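# Remove clear prop from casket, place on bench, close lid

## Task

Lift the transparent prop out of the casket and put it down on the bench somewhere outside the casket; then close the casket's lid so it lies flat. The result must hold once the robot lets go.

## Robot and tools

Robot: two arms, left_arm and right_arm, each ending in a parallel two-finger gripper. Fingers point along the gripper's +z axis and separate along its y axis. end_effector_position is the point between the finger pads, roughly 1 cm short of the fingertips.

Frames: the scene frame has its origin at table-top height, midway between the nominal arm bases, with +z up, +x out over the table and left_arm on the +y side (arm names do not match image sides). Calibrated bases: left_arm at (+0.006, +0.247, 0) m, quat_wxyz (+1.000, 0, 0, -0.005); right_arm at (+0.037, -0.227, 0) m, quat_wxyz (+1.000, 0, 0, +0.012). Every hand pose, velocity, target and offset for an arm is expressed in that arm's own base frame; fixed cameras and the table use the scene frame. Rotations turn about the Hand target's position. A camera stand sits behind the arms.

execute_actions(actions, cameras): actions is a list of actions; each action is a table of at most 15 rows, one row per 1/30 s control step; if fewer rows are given, the final row repeats to fill 15. Each row always has 14 numbers in [-1, 1]: left_arm dx, dy, dz, rx, ry, rz, opening, then right_arm in the same order. The six pose numbers are an offset (not a pose) from that arm's Hand target as it was when the action began; every row counts from that same start, yet the next action starts from the new Hand target, so repeating an offset keeps moving. Scale: 1.0 equals 0.6 m for dx/dy/dz or 180 degrees; rx, ry, rz form a single rotation vector. An xyz offset longer than 1.0 is shortened along its direction. Opening is absolute: +1 fully open (0.094 m), -1 closed. Six zeros re-request the current Hand target; the opening number is always a live command, so resend the present value to leave a gripper unchanged. Images return only when actions is empty or cameras names them.

move(target, speed, blend, opening_speed, grip_force, blocking, cameras): target is one 14-number row laid out as above, or a list of up to 15 such rows; every row is an offset from the same starting Hand targets, not from the previous row. Paths are straight, finish together, take at least 0.5 s and are cut off after 10 s total. speed: m/s, 0.002 to 2.9, default 0.25 (turn rate capped at twice that in rad/s); one value or one per target. blend: corner rounding in m for lists, 0 means stop at each point. opening_speed: rate of the opening command per second on the -1..+1 scale, at least 0.2; use it for gentle closing. grip_force: newtons per pad, 10 to 50, one value or one per arm; it persists, and low values close slowly. blocking=false returns early while the move continues. Moves do not avoid obstacles or the other arm; do not route a gripper close to its own base (go around it), since that can flip the shoulder. The result adds a move: line: done, off_target, moving, held or fault, plus limits=paced (pose clipped) or limits=held (steps withheld).

wait(seconds 0 to 10): lets time pass holding commands. stop(): brakes a running move. zoom_image(camera, region=[x0, y0, x1, y1]) magnifies at most 504x504 pixels of a camera's newest image. finished_scene(scene) ends the current scene, identified by its number; it is irreversible.

Results: Hand target (last commanded pose after clipping; next offsets count from it), end_effector_position (m) and end_effector_quat_wxyz in base frame, grip_measured (opening on the command scale; last Joint positions value is the opening in m), Joint positions, Joint velocities (may say within noise), Joint torques (include gravity, have offsets; numbers 1 to 3 wrap at ±28 N m), Tool commands, motor temperatures, and for action calls some per-step positions.

Motion behaviour: per step, commanded orientation is limited to 40 degrees from the measured one. Friction and load can leave a gripper several cm off its command; that is not proof of contact. If it rests short, send the remaining distance as an offset. A blocked arm keeps pushing until recommanded past its gripper. Joint ranges (rad): waist -2.618 to 3.054, shoulder 0.000 to 3.142, elbow 0.000 to 3.142 (straight at 2.901), wrist pitch -1.571 to 1.571, wrist yaw -1.571 to 1.571, wrist roll -2.094 to 2.094.

Gripping: empty, grip_measured may read up to 2.5 mm wide. On a hard part it reads a little under the part's width. Squeeze rises about 1 N per 0.001 below first touch, then jumps to the force limit near 20 N. Release by commanding an opening clearly above grip_measured. Typical full grip is 50 to 64 N per pad.

Heat: loads, stretched arms and pushing into unreachable poses warm motors. MOTOR HOT appears at 75 °C; at 90 °C the arm folds and idles for the rest of the scene; at 100 °C it goes limp.

Cameras: cam_high, cam_low, cam_left_wrist, cam_right_wrist, all 896x504, pinhole with radial distortion; calibration is approximate (fixed cameras may be off by about 2.3 degrees and 9 mm; wrist views may lag during motion).

Avoid: dropping the prop or letting anything leave the table, releasing moving parts, slamming the lid, hitting fixtures or heavy items, hard pushes, any contact between the two arms or grippers (can fail the scene), stressing the wrist-camera cables (they count as the hand), and arm stops. Objects may occasionally be nudged by outside disturbances.

Each tool is called as a command line: name --argument value for each argument, lists and objects as JSON in quotes; but a table of rows of numbers goes row by row, as --pt "numbers of a row", without its own name.

## Session

execute_actions --actions '[]'

Scene clock: 0.00 s.
left_arm: end_effector_position=(+0.2504, -0.1719, +0.2883) grip_measured=+1.000 end_effector_quat_wxyz=(+0.595, +0.033, +0.798, -0.087) | right_arm: end_effector_position=(+0.2660, +0.0981, +0.2524) grip_measured=+1.000 end_effector_quat_wxyz=(+0.551, -0.132, +0.819, +0.091)
Joint positions: left_arm=[-1.057 0.866 0.813 -0.366 -0.825 -0.42 0.094] | right_arm=[0.389 0.644 0.683 -0.424 0.061 0.028 0.094]
Joint velocities: within noise
Joint torques (N m): no reading
Motor temperatures (°C): left_arm=[30 27 30 29 27 25 30] | right_arm=[29 28 33 26 30 30 27]
Heat: left arm: 30 °C; right arm: 33 °C.
Hand target: left_arm +0.2497, -0.1695, +0.2896; +0.596, +0.033, +0.798, -0.084 | right_arm +0.2645, +0.0974, +0.2543; +0.552, -0.132, +0.818, +0.090
Tool commands: left_gripper/opening=+1.0 right_gripper/opening=+1.0

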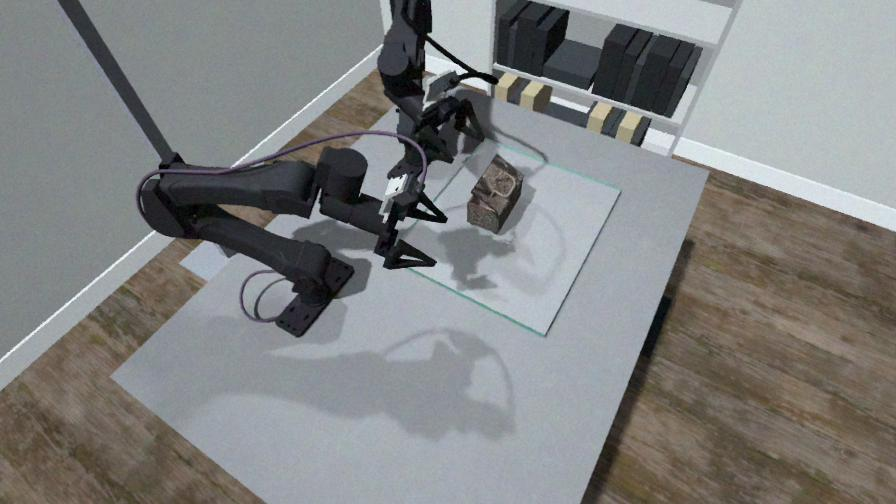

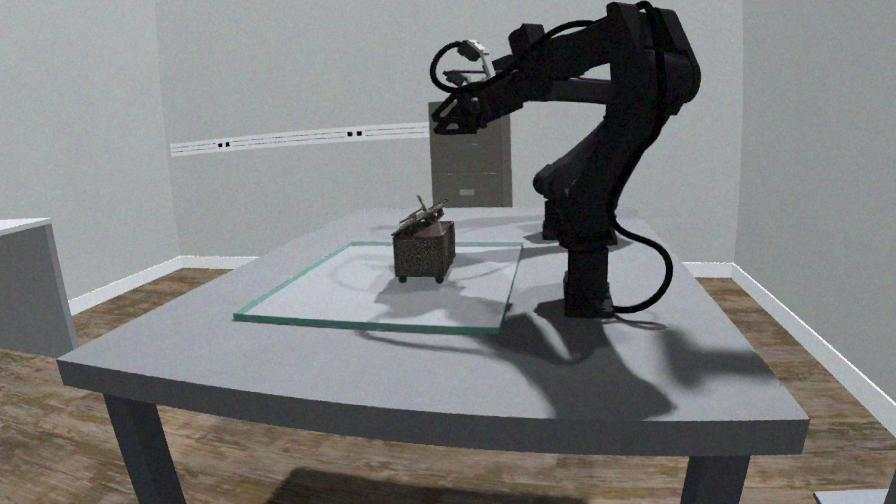

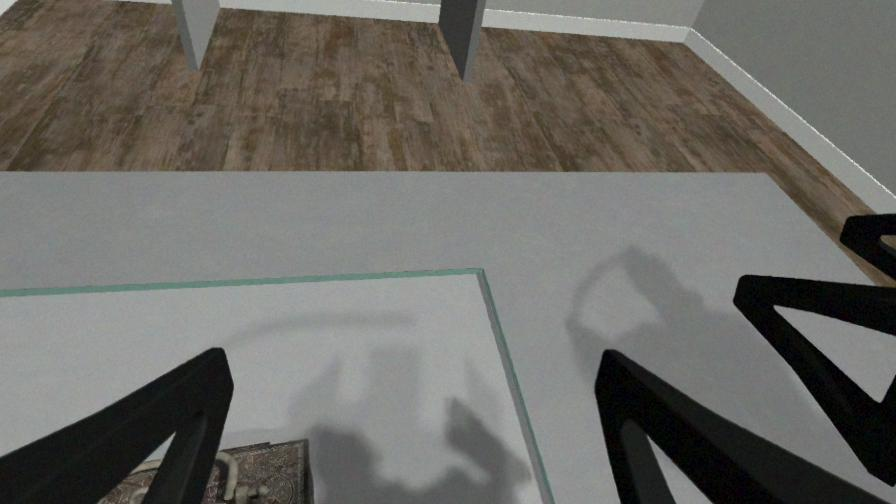

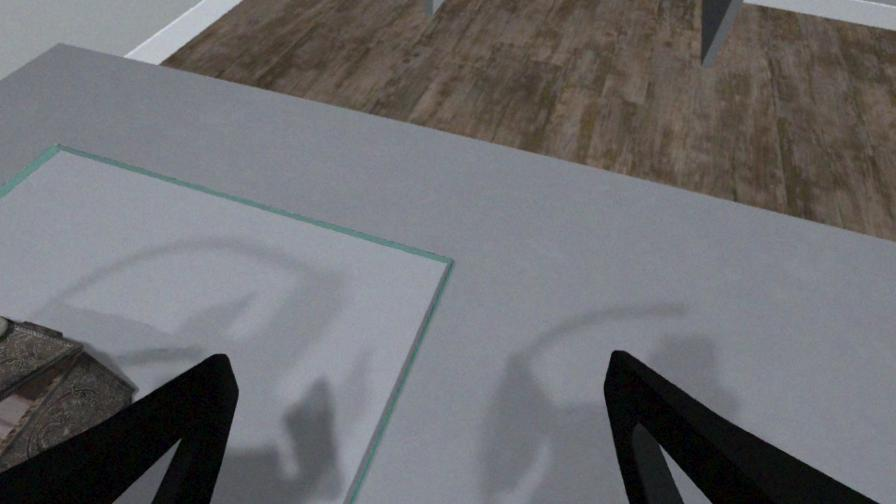

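zoom_image --camera "cam_high" --region '[440, 130, 560, 250]'

zoom_image --camera "cam_low" --region '[370, 180, 490, 300]'

zoom_image --camera "cam_right_wrist" --region '[0, 280, 220, 504]'

Scaled by 4.200 from the camera's 896x504 image, which has a finer 1280x720 frame.

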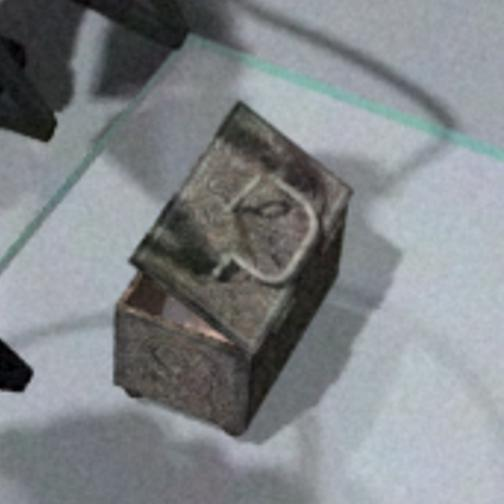

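Scaled by 4.200 from the camera's 896x504 image, which has a finer 1280x720 frame.

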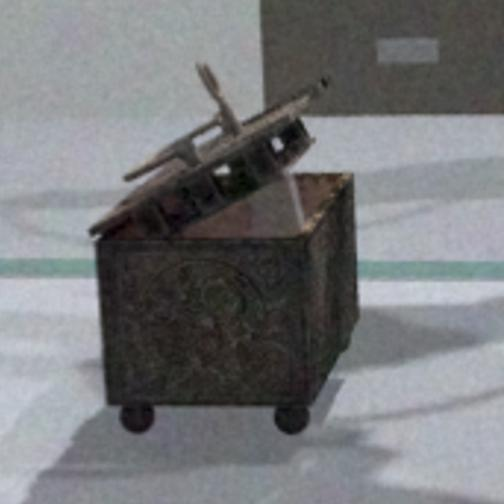

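Scaled by 2.250 from the camera's 896x504 image, which has a finer 1280x720 frame.

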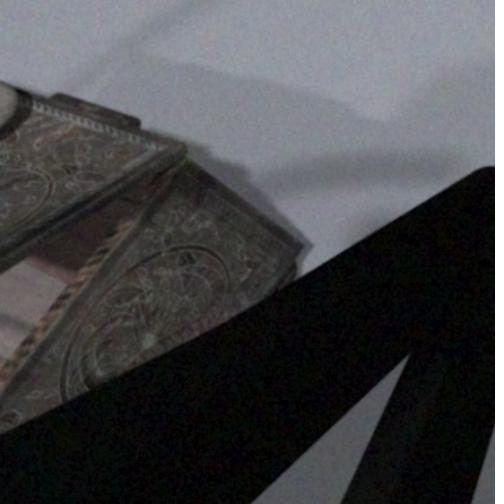

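move --target '[-0.16,0.13,-0.03,0.036,0.075,0.045,-1,0,0,0,0,0,0,1]' --cameras '["all"]'

Scene clock: 40.10 s.
left_arm: end_effector_position=(+0.1540, -0.0971, +0.2648) grip_measured=-0.987 end_effector_quat_wxyz=(+0.471, +0.039, +0.880, -0.049) | right_arm: end_effector_position=(+0.2660, +0.0981, +0.2524) grip_measured=+1.000 end_effector_quat_wxyz=(+0.551, -0.132, +0.819, +0.091)
Joint positions: left_arm=[-1.514 0.795 1.071 -1.548 -0.955 -1.27 0.001] | right_arm=[0.389 0.644 0.683 -0.424 0.061 0.028 0.094]
Joint torques (N m): left_arm=[0.73 1.65 6.46 0.69 -0.48 -0.11] | right_arm=[0.01 -0.36 8.4 1.98 0.02 -0.05]
Motor temperatures (°C): left_arm=[30 27 32 32 27 25 30] | right_arm=[29 28 36 32 29 30 27]
Heat: left arm: 32 °C; right arm: 36 °C.
Hand target: left_arm +0.1537, -0.0916, +0.2716; +0.500, +0.000, +0.866, +0.000 | right_arm +0.2645, +0.0974, +0.2543; +0.552, -0.132, +0.818, +0.090
Off the commanded pose: left_arm 0.009 m, 8 deg | right_arm 0.003 m, 0 deg.
joint sent to its limit (left arm) — joint 4 (wrist pitch), lower limit. The joint targets are off in orientation, not in position.
move: off_target (left_arm)
camera_calibration:
cam_left_wrist: T_world_to_cam=[[-0.108552, -0.989116, 0.0993282, -0.112735], [-0.893253, 0.0532038, -0.446395, 0.294184], [0.436251, -0.137182, -0.889306, 0.266347], [0, 0, 0, 1]] pos_world=[0.134349, -0.0906219, 0.379384]

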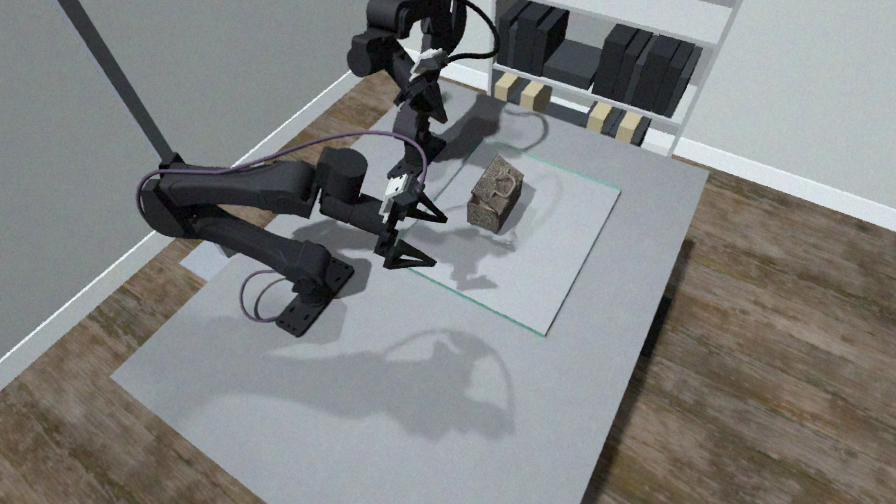

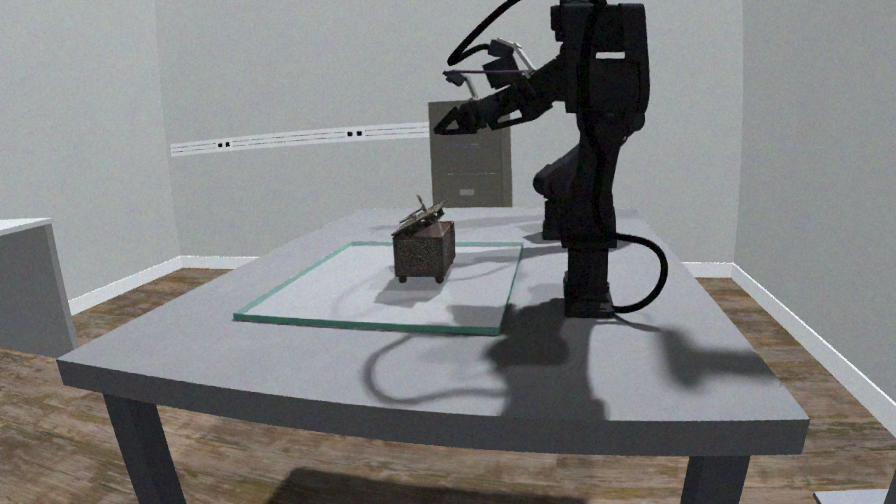

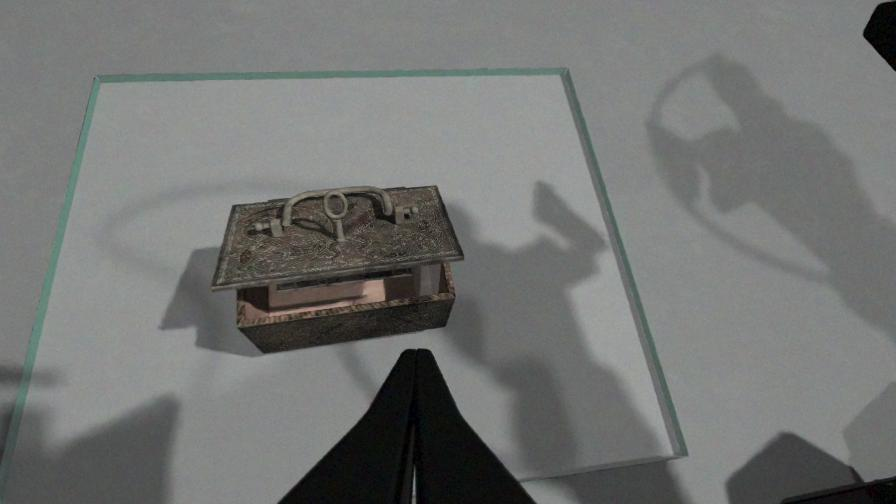

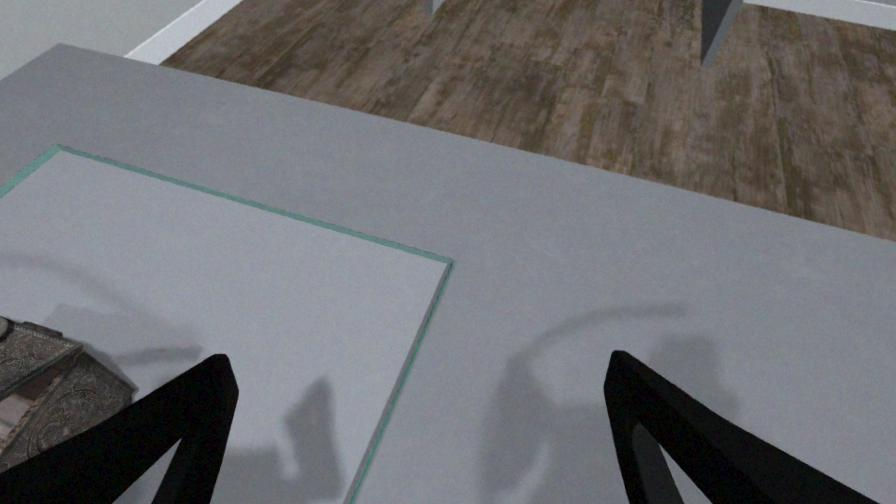

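zoom_image --camera "cam_left_wrist" --region '[190, 160, 490, 360]'

Scaled by 1.680 from the camera's 896x504 image, which has a finer 1280x720 frame.

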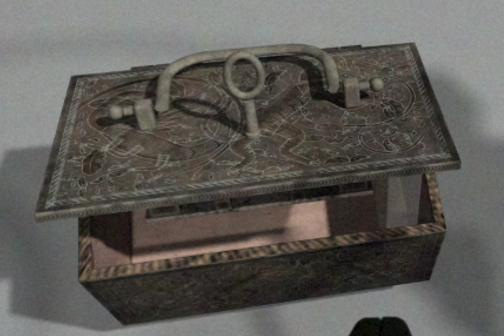

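move --target '[0.075,0.053,-0.24,0,-0.028,0,-1,0,0,0,0,0,0,1]' --cameras '["all"]'

zoom_image --camera "cam_low" --region '[350, 160, 510, 290]'

Scene clock: 79.13 s.
left_arm: end_effector_position=(+0.1989, -0.0635, +0.1325) grip_measured=-0.987 end_effector_quat_wxyz=(+0.538, -0.001, +0.843, -0.007) | right_arm: end_effector_position=(+0.2660, +0.0981, +0.2524) grip_measured=+1.000 end_effector_quat_wxyz=(+0.551, -0.132, +0.819, +0.091)
Joint positions: left_arm=[-1.063 0.35 0.3 -0.702 -0.906 -0.649 0.001] | right_arm=[0.389 0.644 0.683 -0.424 0.061 0.028 0.094]
Joint torques (N m): left_arm=[0.65 1.65 4.55 1.7 -0.3 0.06] | right_arm=[-0.01 -0.36 8.39 1.98 0.02 -0.05]
Heat: left arm: 32 °C; right arm: 37 °C.
Hand target: left_arm +0.1987, -0.0597, +0.1275; +0.537, +0.000, +0.844, +0.000 | right_arm +0.2645, +0.0974, +0.2543; +0.552, -0.132, +0.818, +0.090
Off the commanded pose: left_arm 0.006 m, 1 deg | right_arm 0.003 m, 0 deg.
move: done
camera_calibration:
cam_left_wrist: T_world_to_cam=[[-0.00685355, -0.997968, 0.0633458, -0.0775622], [-0.816723, -0.0309653, -0.576199, 0.270127], [0.576989, -0.055685, -0.814851, 0.101029], [0, 0, 0, 1]] pos_world=[0.161795, -0.0634143, 0.242884]

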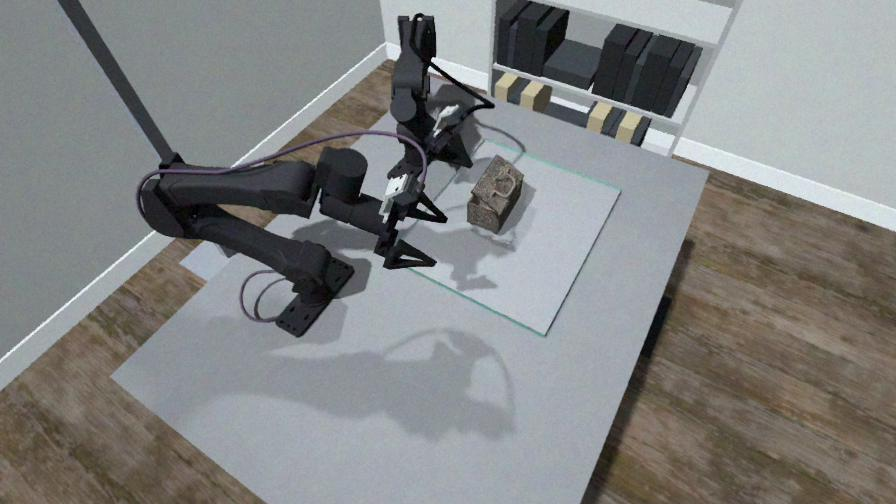

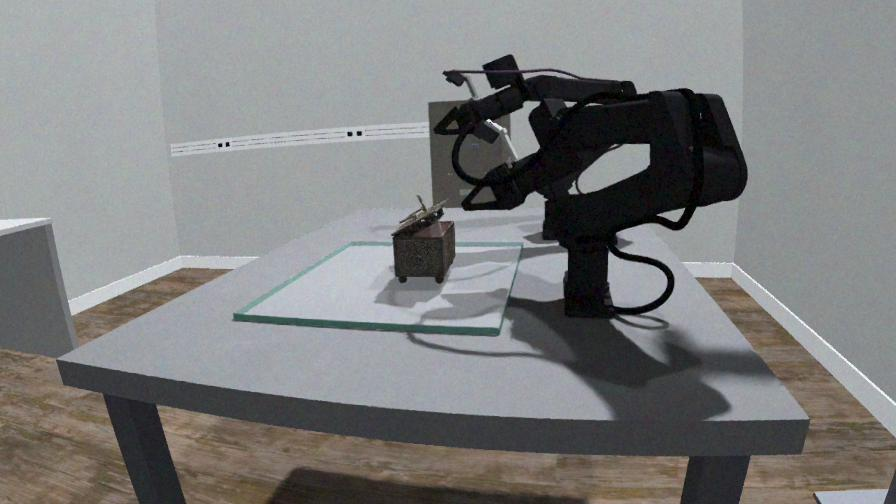

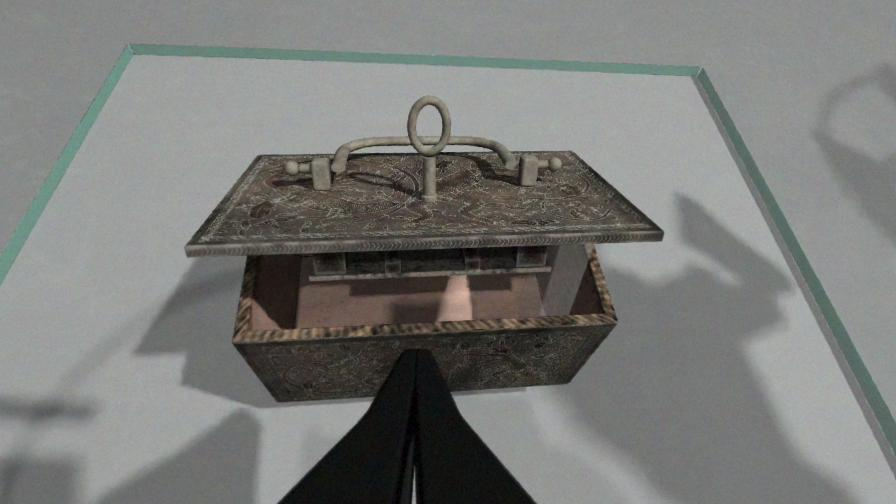

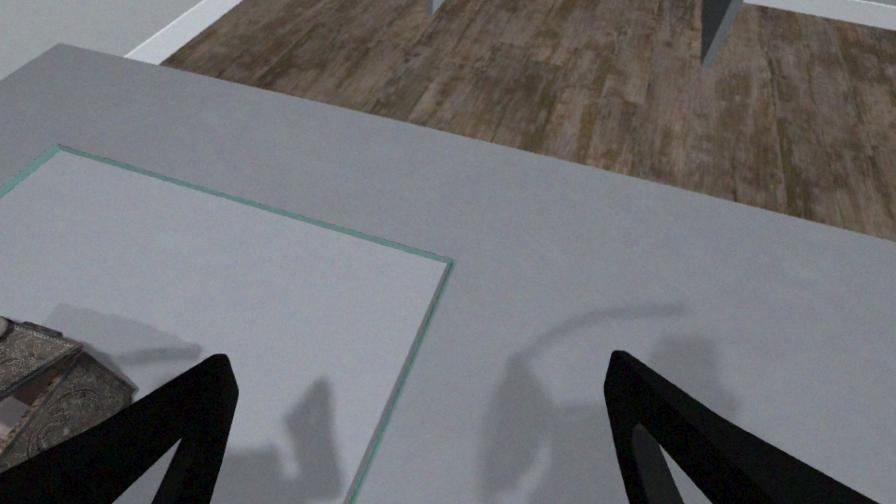

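Scaled by 3.150 from the camera's 896x504 image, which has a finer 1280x720 frame.

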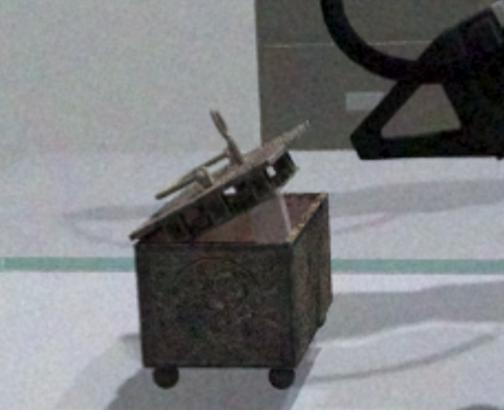

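move --target '[0.075,0.005,-0.033,0,0,0,-1,0,0,0,0,0,0,1]' --speed 0.15 --cameras '["cam_low","cam_left_wrist"]'

zoom_image --camera "cam_low" --region '[350, 160, 510, 290]'

Scene clock: 88.93 s.
left_arm: end_effector_position=(+0.2444, -0.0585, +0.1167) grip_measured=-0.987 end_effector_quat_wxyz=(+0.544, -0.005, +0.839, -0.006) | right_arm: end_effector_position=(+0.2660, +0.0981, +0.2524) grip_measured=+1.000 end_effector_quat_wxyz=(+0.551, -0.132, +0.819, +0.091)
Joint positions: left_arm=[-0.637 0.476 0.176 -0.207 -0.571 -0.308 0.001] | right_arm=[0.389 0.644 0.683 -0.424 0.061 0.028 0.094]
Joint torques (N m): left_arm=[0.66 2.25 4.83 2.19 -0.07 0.06] | right_arm=[-0.01 -0.39 8.38 1.98 0.03 -0.04]
Heat: left arm: 32 °C; right arm: 37 °C.
Hand target: left_arm +0.2436, -0.0568, +0.1078; +0.537, +0.000, +0.844, +0.000 | right_arm +0.2645, +0.0974, +0.2543; +0.552, -0.132, +0.818, +0.090
Off the commanded pose: left_arm 0.009 m, 1 deg | right_arm 0.003 m, 0 deg.
move: done
camera_calibration:
cam_left_wrist: T_world_to_cam=[[0.000979185, -0.997827, 0.0658874, -0.0734139], [-0.807554, -0.039649, -0.588459, 0.297073], [0.589792, -0.0526315, -0.805838, 0.0581109], [0, 0, 0, 1]] pos_world=[0.205701, -0.0584173, 0.22648]
Images, in order (width x height): cam_low 896x504, cam_left_wrist 896x504.

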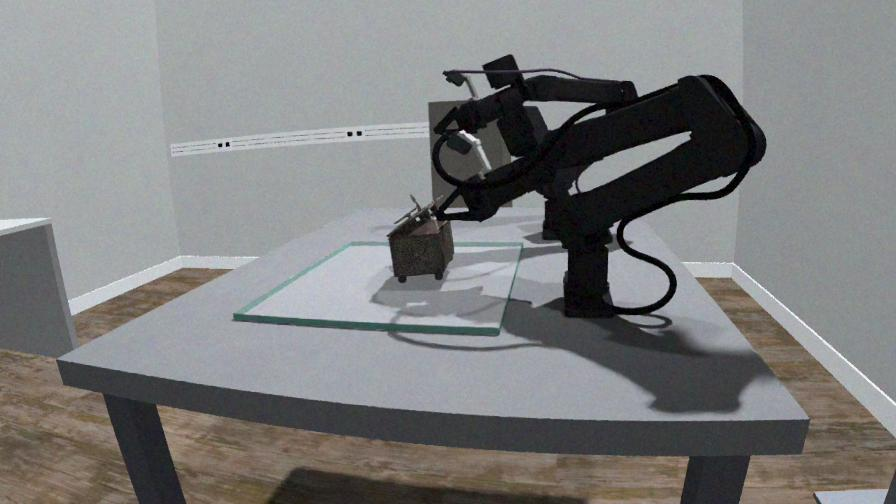

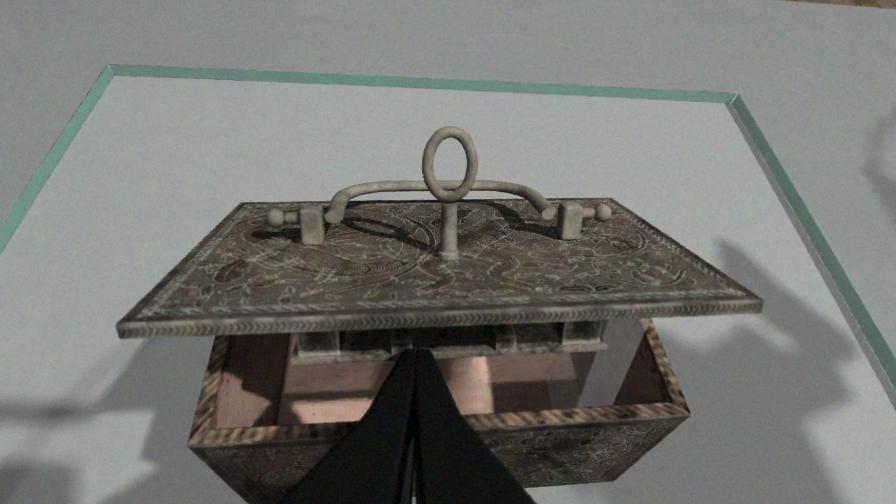

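Scaled by 3.150 from the camera's 896x504 image, which has a finer 1280x720 frame.

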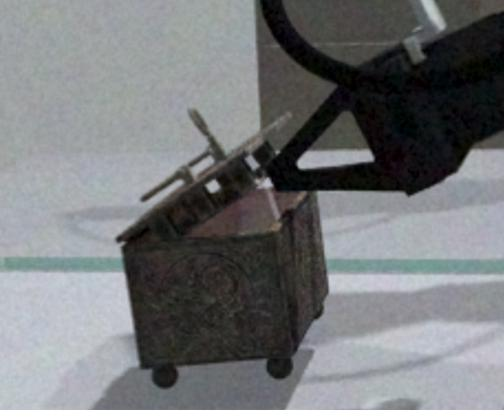

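move --pt "-0.008 0 0.035 0 0 0 -1 0 0 0 0 0 0 1" --pt "0.015 0 0.07 0 0 0 -1 0 0 0 0 0 0 1" --speed 0.1 --blend 0.01 --cameras '["cam_low","cam_left_wrist"]'

zoom_image --camera "cam_low" --region '[350, 160, 510, 290]'

Scene clock: 97.23 s.
left_arm: end_effector_position=(+0.2496, -0.0562, +0.1377) grip_measured=-0.987 end_effector_quat_wxyz=(+0.529, +0.002, +0.849, +0.004) | right_arm: end_effector_position=(+0.2660, +0.0981, +0.2524) grip_measured=+1.000 end_effector_quat_wxyz=(+0.551, -0.132, +0.819, +0.091)
Joint positions: left_arm=[-0.587 0.527 0.293 -0.299 -0.525 -0.279 0.001] | right_arm=[0.389 0.644 0.683 -0.424 0.061 0.028 0.094]
Joint torques (N m): left_arm=[0.64 1.84 8.57 2.08 -0.07 0.06] | right_arm=[-0.01 -0.38 8.38 1.97 0.02 -0.03]
Heat: left arm: 32 °C; right arm: 37 °C.
Hand target: left_arm +0.2527, -0.0568, +0.1497; +0.537, +0.000, +0.844, +0.000 | right_arm +0.2645, +0.0974, +0.2543; +0.552, -0.132, +0.818, +0.090
Off the commanded pose: left_arm 0.012 m, 1 deg | right_arm 0.003 m, 0 deg.
move: off_target (left_arm)
camera_calibration:
cam_left_wrist: T_world_to_cam=[[0.00142355, -0.999115, 0.0420482, -0.069409], [-0.827996, -0.0247555, -0.560187, 0.315697], [0.560732, -0.0340183, -0.827298, 0.0833226], [0, 0, 0, 1]] pos_world=[0.214773, -0.0586978, 0.248701]
Images, in order (width x height): cam_low 896x504, cam_left_wrist 896x504.

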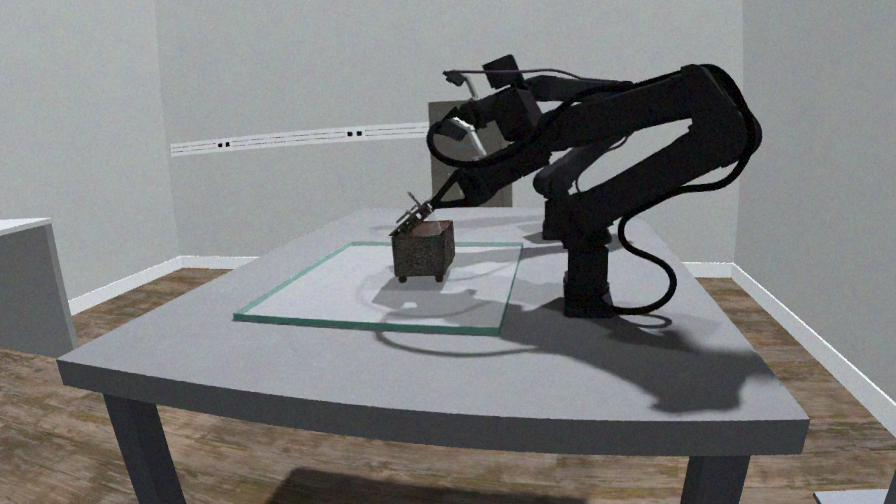

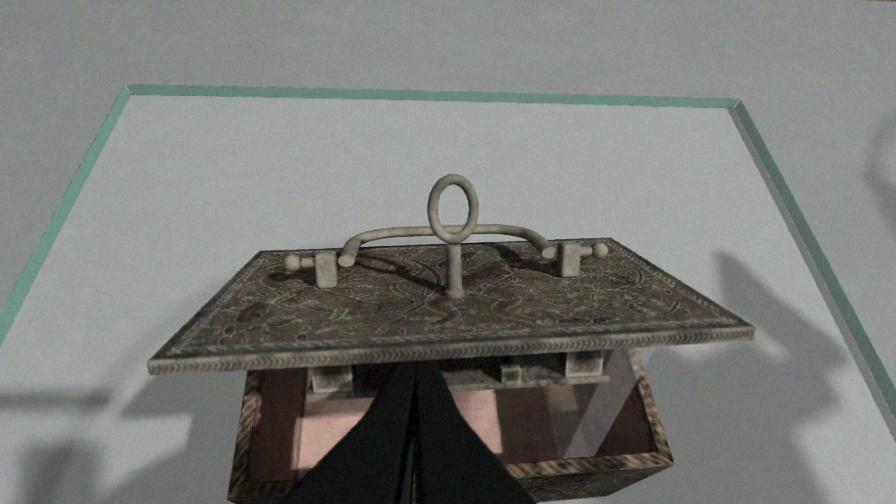

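Scaled by 3.150 from the camera's 896x504 image, which has a finer 1280x720 frame.

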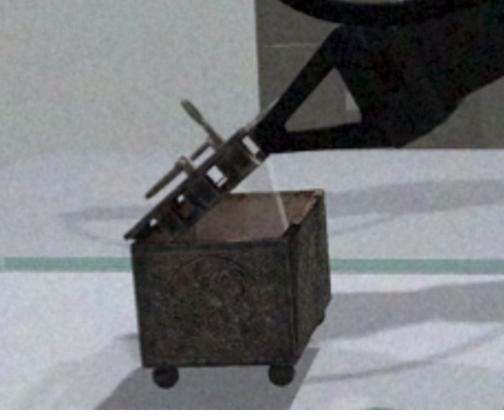

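move --pt "0.03 0 0.035 0 0 0 -1 0 0 0 0 0 0 1" --pt "0.085 0 0.055 0 0 0 -1 0 0 0 0 0 0 1" --speed 0.1 --blend 0.01 --cameras '["cam_low","cam_left_wrist"]'

zoom_image --camera "cam_low" --region '[350, 160, 510, 290]'

Scene clock: 104.00 s.
left_arm: end_effector_position=(+0.2986, -0.0561, +0.1698) grip_measured=-0.987 end_effector_quat_wxyz=(+0.526, +0.001, +0.850, +0.003) | right_arm: end_effector_position=(+0.2660, +0.0981, +0.2524) grip_measured=+1.000 end_effector_quat_wxyz=(+0.551, -0.132, +0.819, +0.091)
Joint positions: left_arm=[-0.401 0.798 0.463 -0.162 -0.361 -0.182 0.001] | right_arm=[0.389 0.644 0.683 -0.424 0.061 0.028 0.094]
Joint torques (N m): left_arm=[0.59 0.46 8.58 2.24 -0.01 0.06] | right_arm=[-0.01 -0.38 8.38 1.97 0.02 -0.03]
Heat: left arm: 33 °C; right arm: 37 °C.
Hand target: left_arm +0.3036, -0.0568, +0.1827; +0.537, +0.000, +0.844, +0.000 | right_arm +0.2645, +0.0974, +0.2543; +0.552, -0.132, +0.818, +0.090
Off the commanded pose: left_arm 0.014 m, 2 deg | right_arm 0.003 m, 0 deg.
move: off_target (left_arm)
camera_calibration:
cam_left_wrist: T_world_to_cam=[[0.00278915, -0.999019, 0.0441974, -0.0715042], [-0.8316, -0.0268632, -0.554725, 0.374379], [0.555368, -0.0352073, -0.830859, 0.0845661], [0, 0, 0, 1]] pos_world=[0.264567, -0.0583997, 0.2811]
Images, in order (width x height): cam_low 896x504, cam_left_wrist 896x504.

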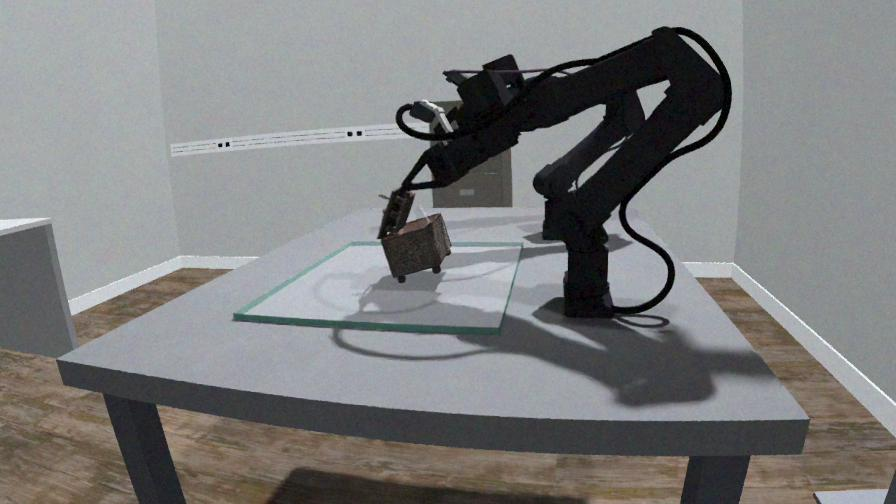

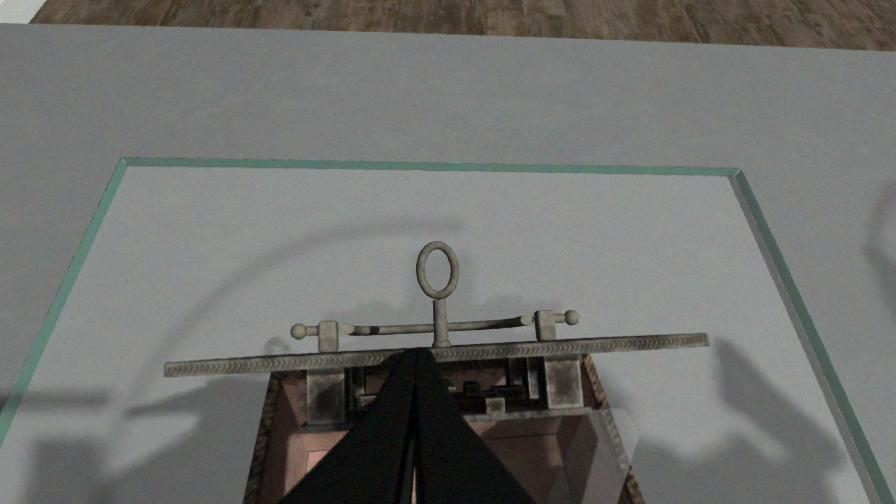

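Scaled by 3.150 from the camera's 896x504 image, which has a finer 1280x720 frame.

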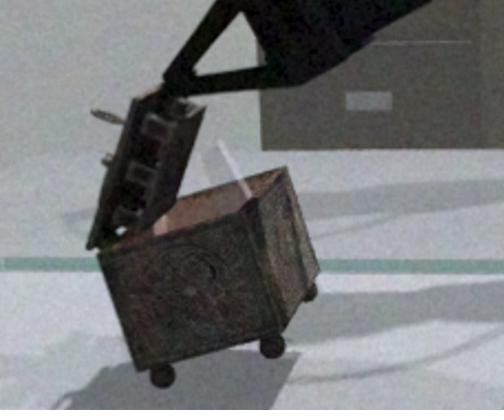

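move --pt "-0.05 0 -0.02 0 0 0 -1 0 0 0 0 0 0 1" --speed 0.04 --cameras '["cam_low","cam_left_wrist"]'

zoom_image --camera "cam_low" --region '[350, 160, 510, 290]'

Scene clock: 110.27 s.
left_arm: end_effector_position=(+0.2784, -0.0594, +0.1788) grip_measured=-0.987 end_effector_quat_wxyz=(+0.544, +0.001, +0.839, -0.007) | right_arm: end_effector_position=(+0.2660, +0.0981, +0.2524) grip_measured=+1.000 end_effector_quat_wxyz=(+0.551, -0.132, +0.819, +0.091)
Joint positions: left_arm=[-0.473 0.664 0.434 -0.232 -0.416 -0.21 0.001] | right_arm=[0.389 0.644 0.683 -0.424 0.061 0.028 0.094]
Joint torques (N m): left_arm=[-0.75 -0.05 4.98 2.01 -0.26 -0.11] | right_arm=[-0.01 -0.38 8.36 1.97 0.03 -0.03]
Heat: left arm: 34 °C; right arm: 37 °C.
Hand target: left_arm +0.2736, -0.0568, +0.1707; +0.537, +0.000, +0.844, +0.000 | right_arm +0.2645, +0.0974, +0.2543; +0.552, -0.132, +0.818, +0.090
Off the commanded pose: left_arm 0.010 m, 1 deg | right_arm 0.003 m, 0 deg.
move: done
camera_calibration:
cam_left_wrist: T_world_to_cam=[[-0.0113818, -0.998093, 0.0606629, -0.0740766], [-0.807937, -0.0265653, -0.58867, 0.361973], [0.589159, -0.0557119, -0.806094, 0.0880886], [0, 0, 0, 1]] pos_world=[0.23971, -0.0594118, 0.288584]
Images, in order (width x height): cam_low 896x504, cam_left_wrist 896x504.

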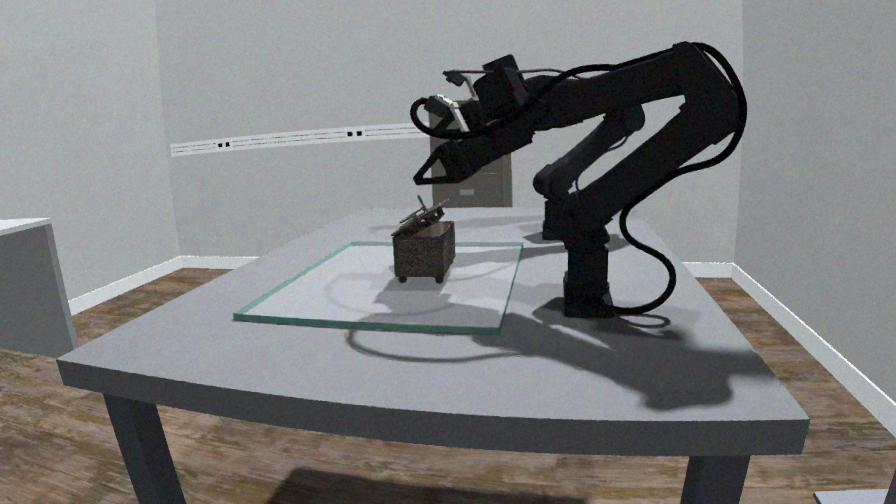

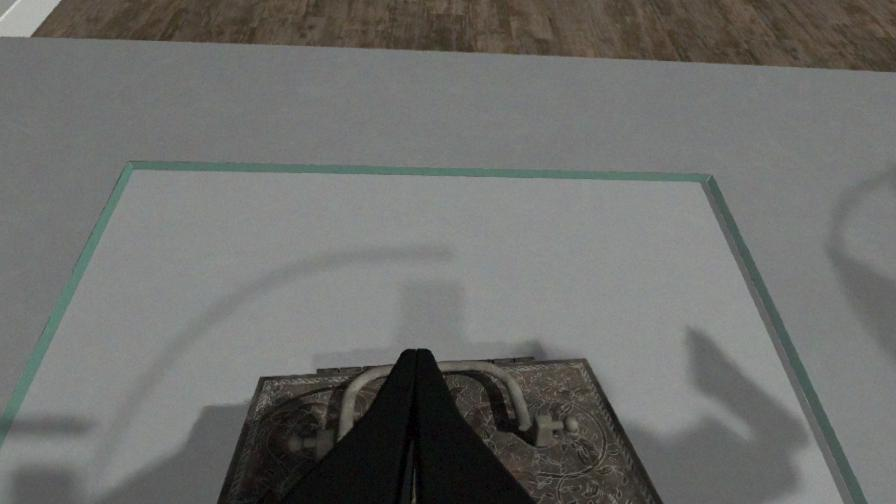

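Scaled by 3.150 from the camera's 896x504 image, which has a finer 1280x720 frame.

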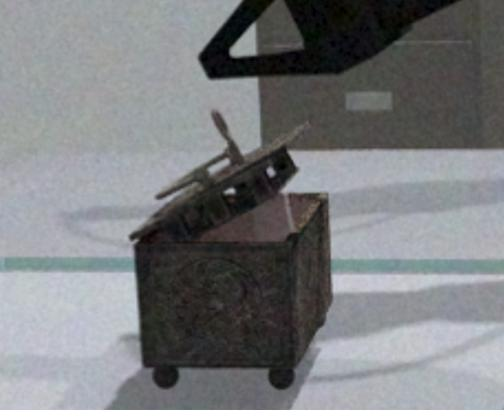

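move --pt "-0.123 0.045 -0.03 0 0 0 -1 0 0 0 0 0 0 1" --pt "-0.123 0.045 -0.082 0 0 0 -1 0 0 0 0 0 0 1" --pt "-0.063 0.045 -0.102 0 0 0 -1 0 0 0 0 0 0 1" --pt "-0.058 0.045 -0.06 0 0 0 -1 0 0 0 0 0 0 1" --pt "-0.035 0.045 -0.035 0 0 0 -1 0 0 0 0 0 0 1" --pt "-0.005 0.045 -0.003 0 0 0 -1 0 0 0 0 0 0 1" --speed '[0.2,0.2,0.15,0.1,0.08,0.08]' --blend '[0.02,0.01,0.003,0.005,0.005,0]' --cameras '["all"]'

zoom_image --camera "cam_low" --region '[350, 160, 510, 290]'

zoom_image --camera "cam_high" --region '[440, 130, 560, 250]'

Scene clock: 132.17 s.
left_arm: end_effector_position=(+0.2640, -0.0270, +0.1501) grip_measured=-0.987 end_effector_quat_wxyz=(+0.516, -0.001, +0.857, +0.009) | right_arm: end_effector_position=(+0.2660, +0.0981, +0.2524) grip_measured=+1.000 end_effector_quat_wxyz=(+0.551, -0.132, +0.819, +0.091)
Joint positions: left_arm=[-0.289 0.553 0.358 -0.312 -0.271 -0.131 0.001] | right_arm=[0.389 0.644 0.683 -0.424 0.061 0.028 0.094]
Joint torques (N m): left_arm=[0.51 1.55 8.65 2.48 0.08 0.06] | right_arm=[0.02 -0.36 8.36 1.97 0.02 -0.04]
Heat: left arm: 34 °C; right arm: 37 °C.
Hand target: left_arm +0.2707, -0.0298, +0.1690; +0.537, +0.000, +0.843, +0.000 | right_arm +0.2645, +0.0974, +0.2543; +0.552, -0.132, +0.818, +0.090
Off the commanded pose: left_arm 0.020 m, 3 deg | right_arm 0.003 m, 0 deg.
move: off_target (left_arm); blend cut to 0.0156 m at target 1
camera_calibration:
cam_left_wrist: T_world_to_cam=[[0.0128776, -0.999292, 0.0353589, -0.0427399], [-0.844748, -0.0297929, -0.534334, 0.335722], [0.535009, -0.0229884, -0.844533, 0.0962786], [0, 0, 0, 1]] pos_world=[0.232641, -0.0304941, 0.26221]

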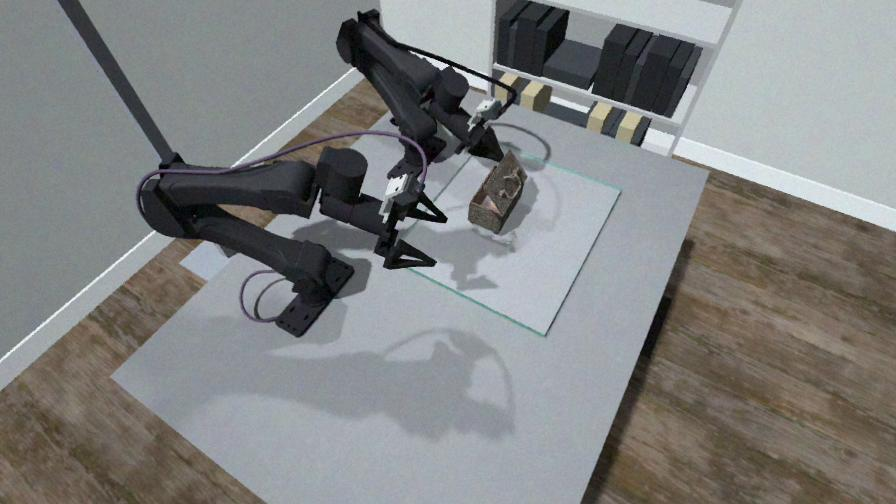

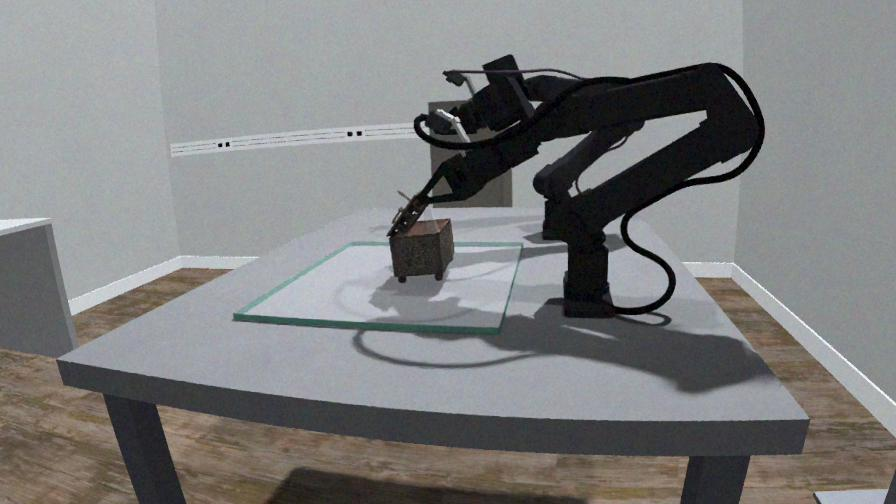

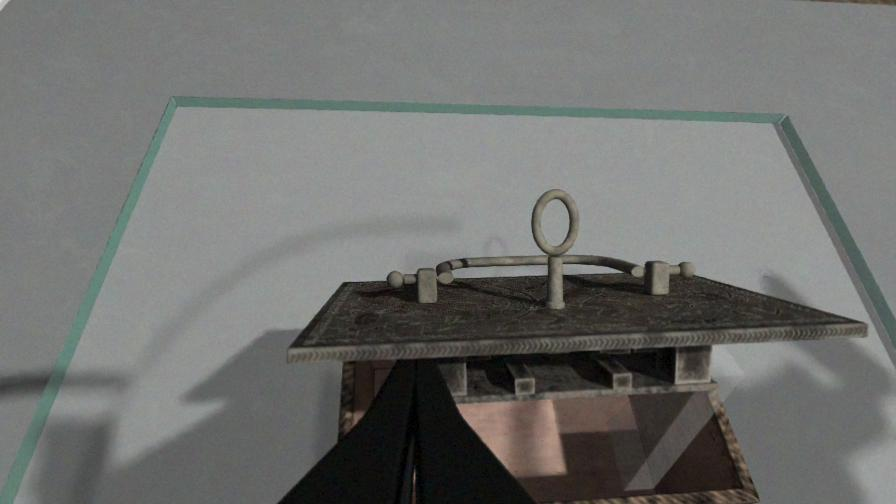

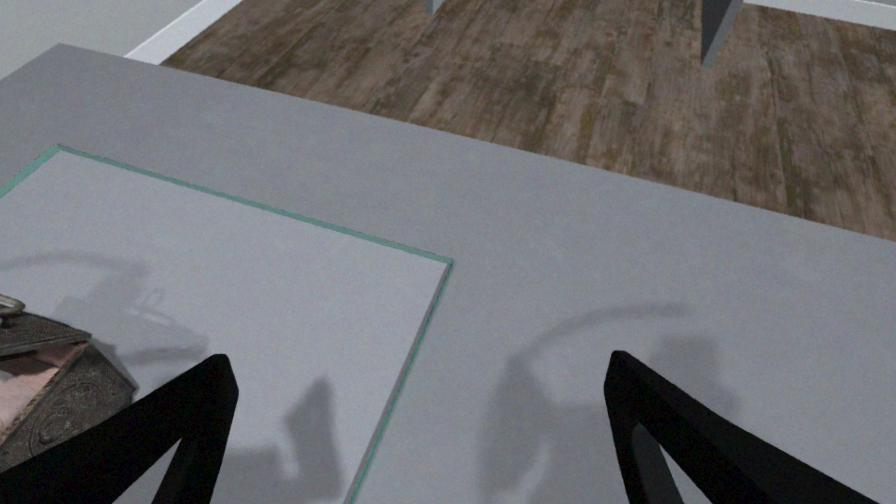

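Scaled by 3.150 from the camera's 896x504 image, which has a finer 1280x720 frame.

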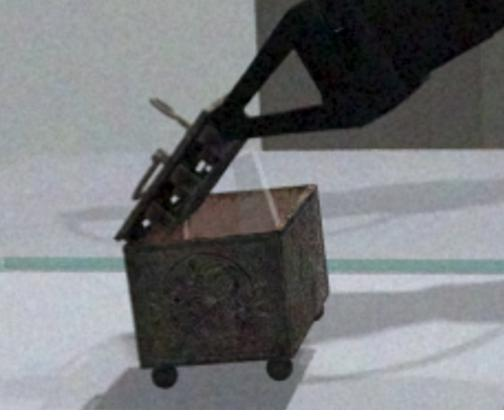

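Scaled by 4.200 from the camera's 896x504 image, which has a finer 1280x720 frame.

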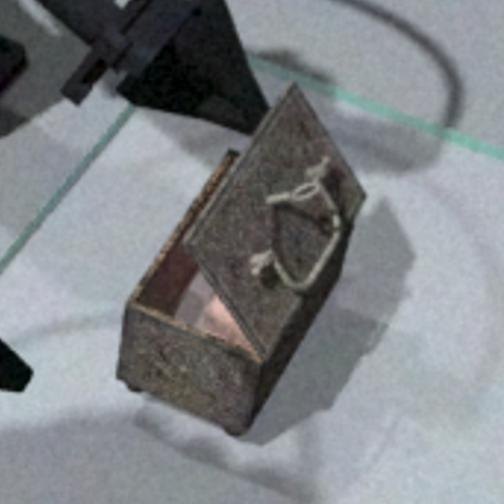

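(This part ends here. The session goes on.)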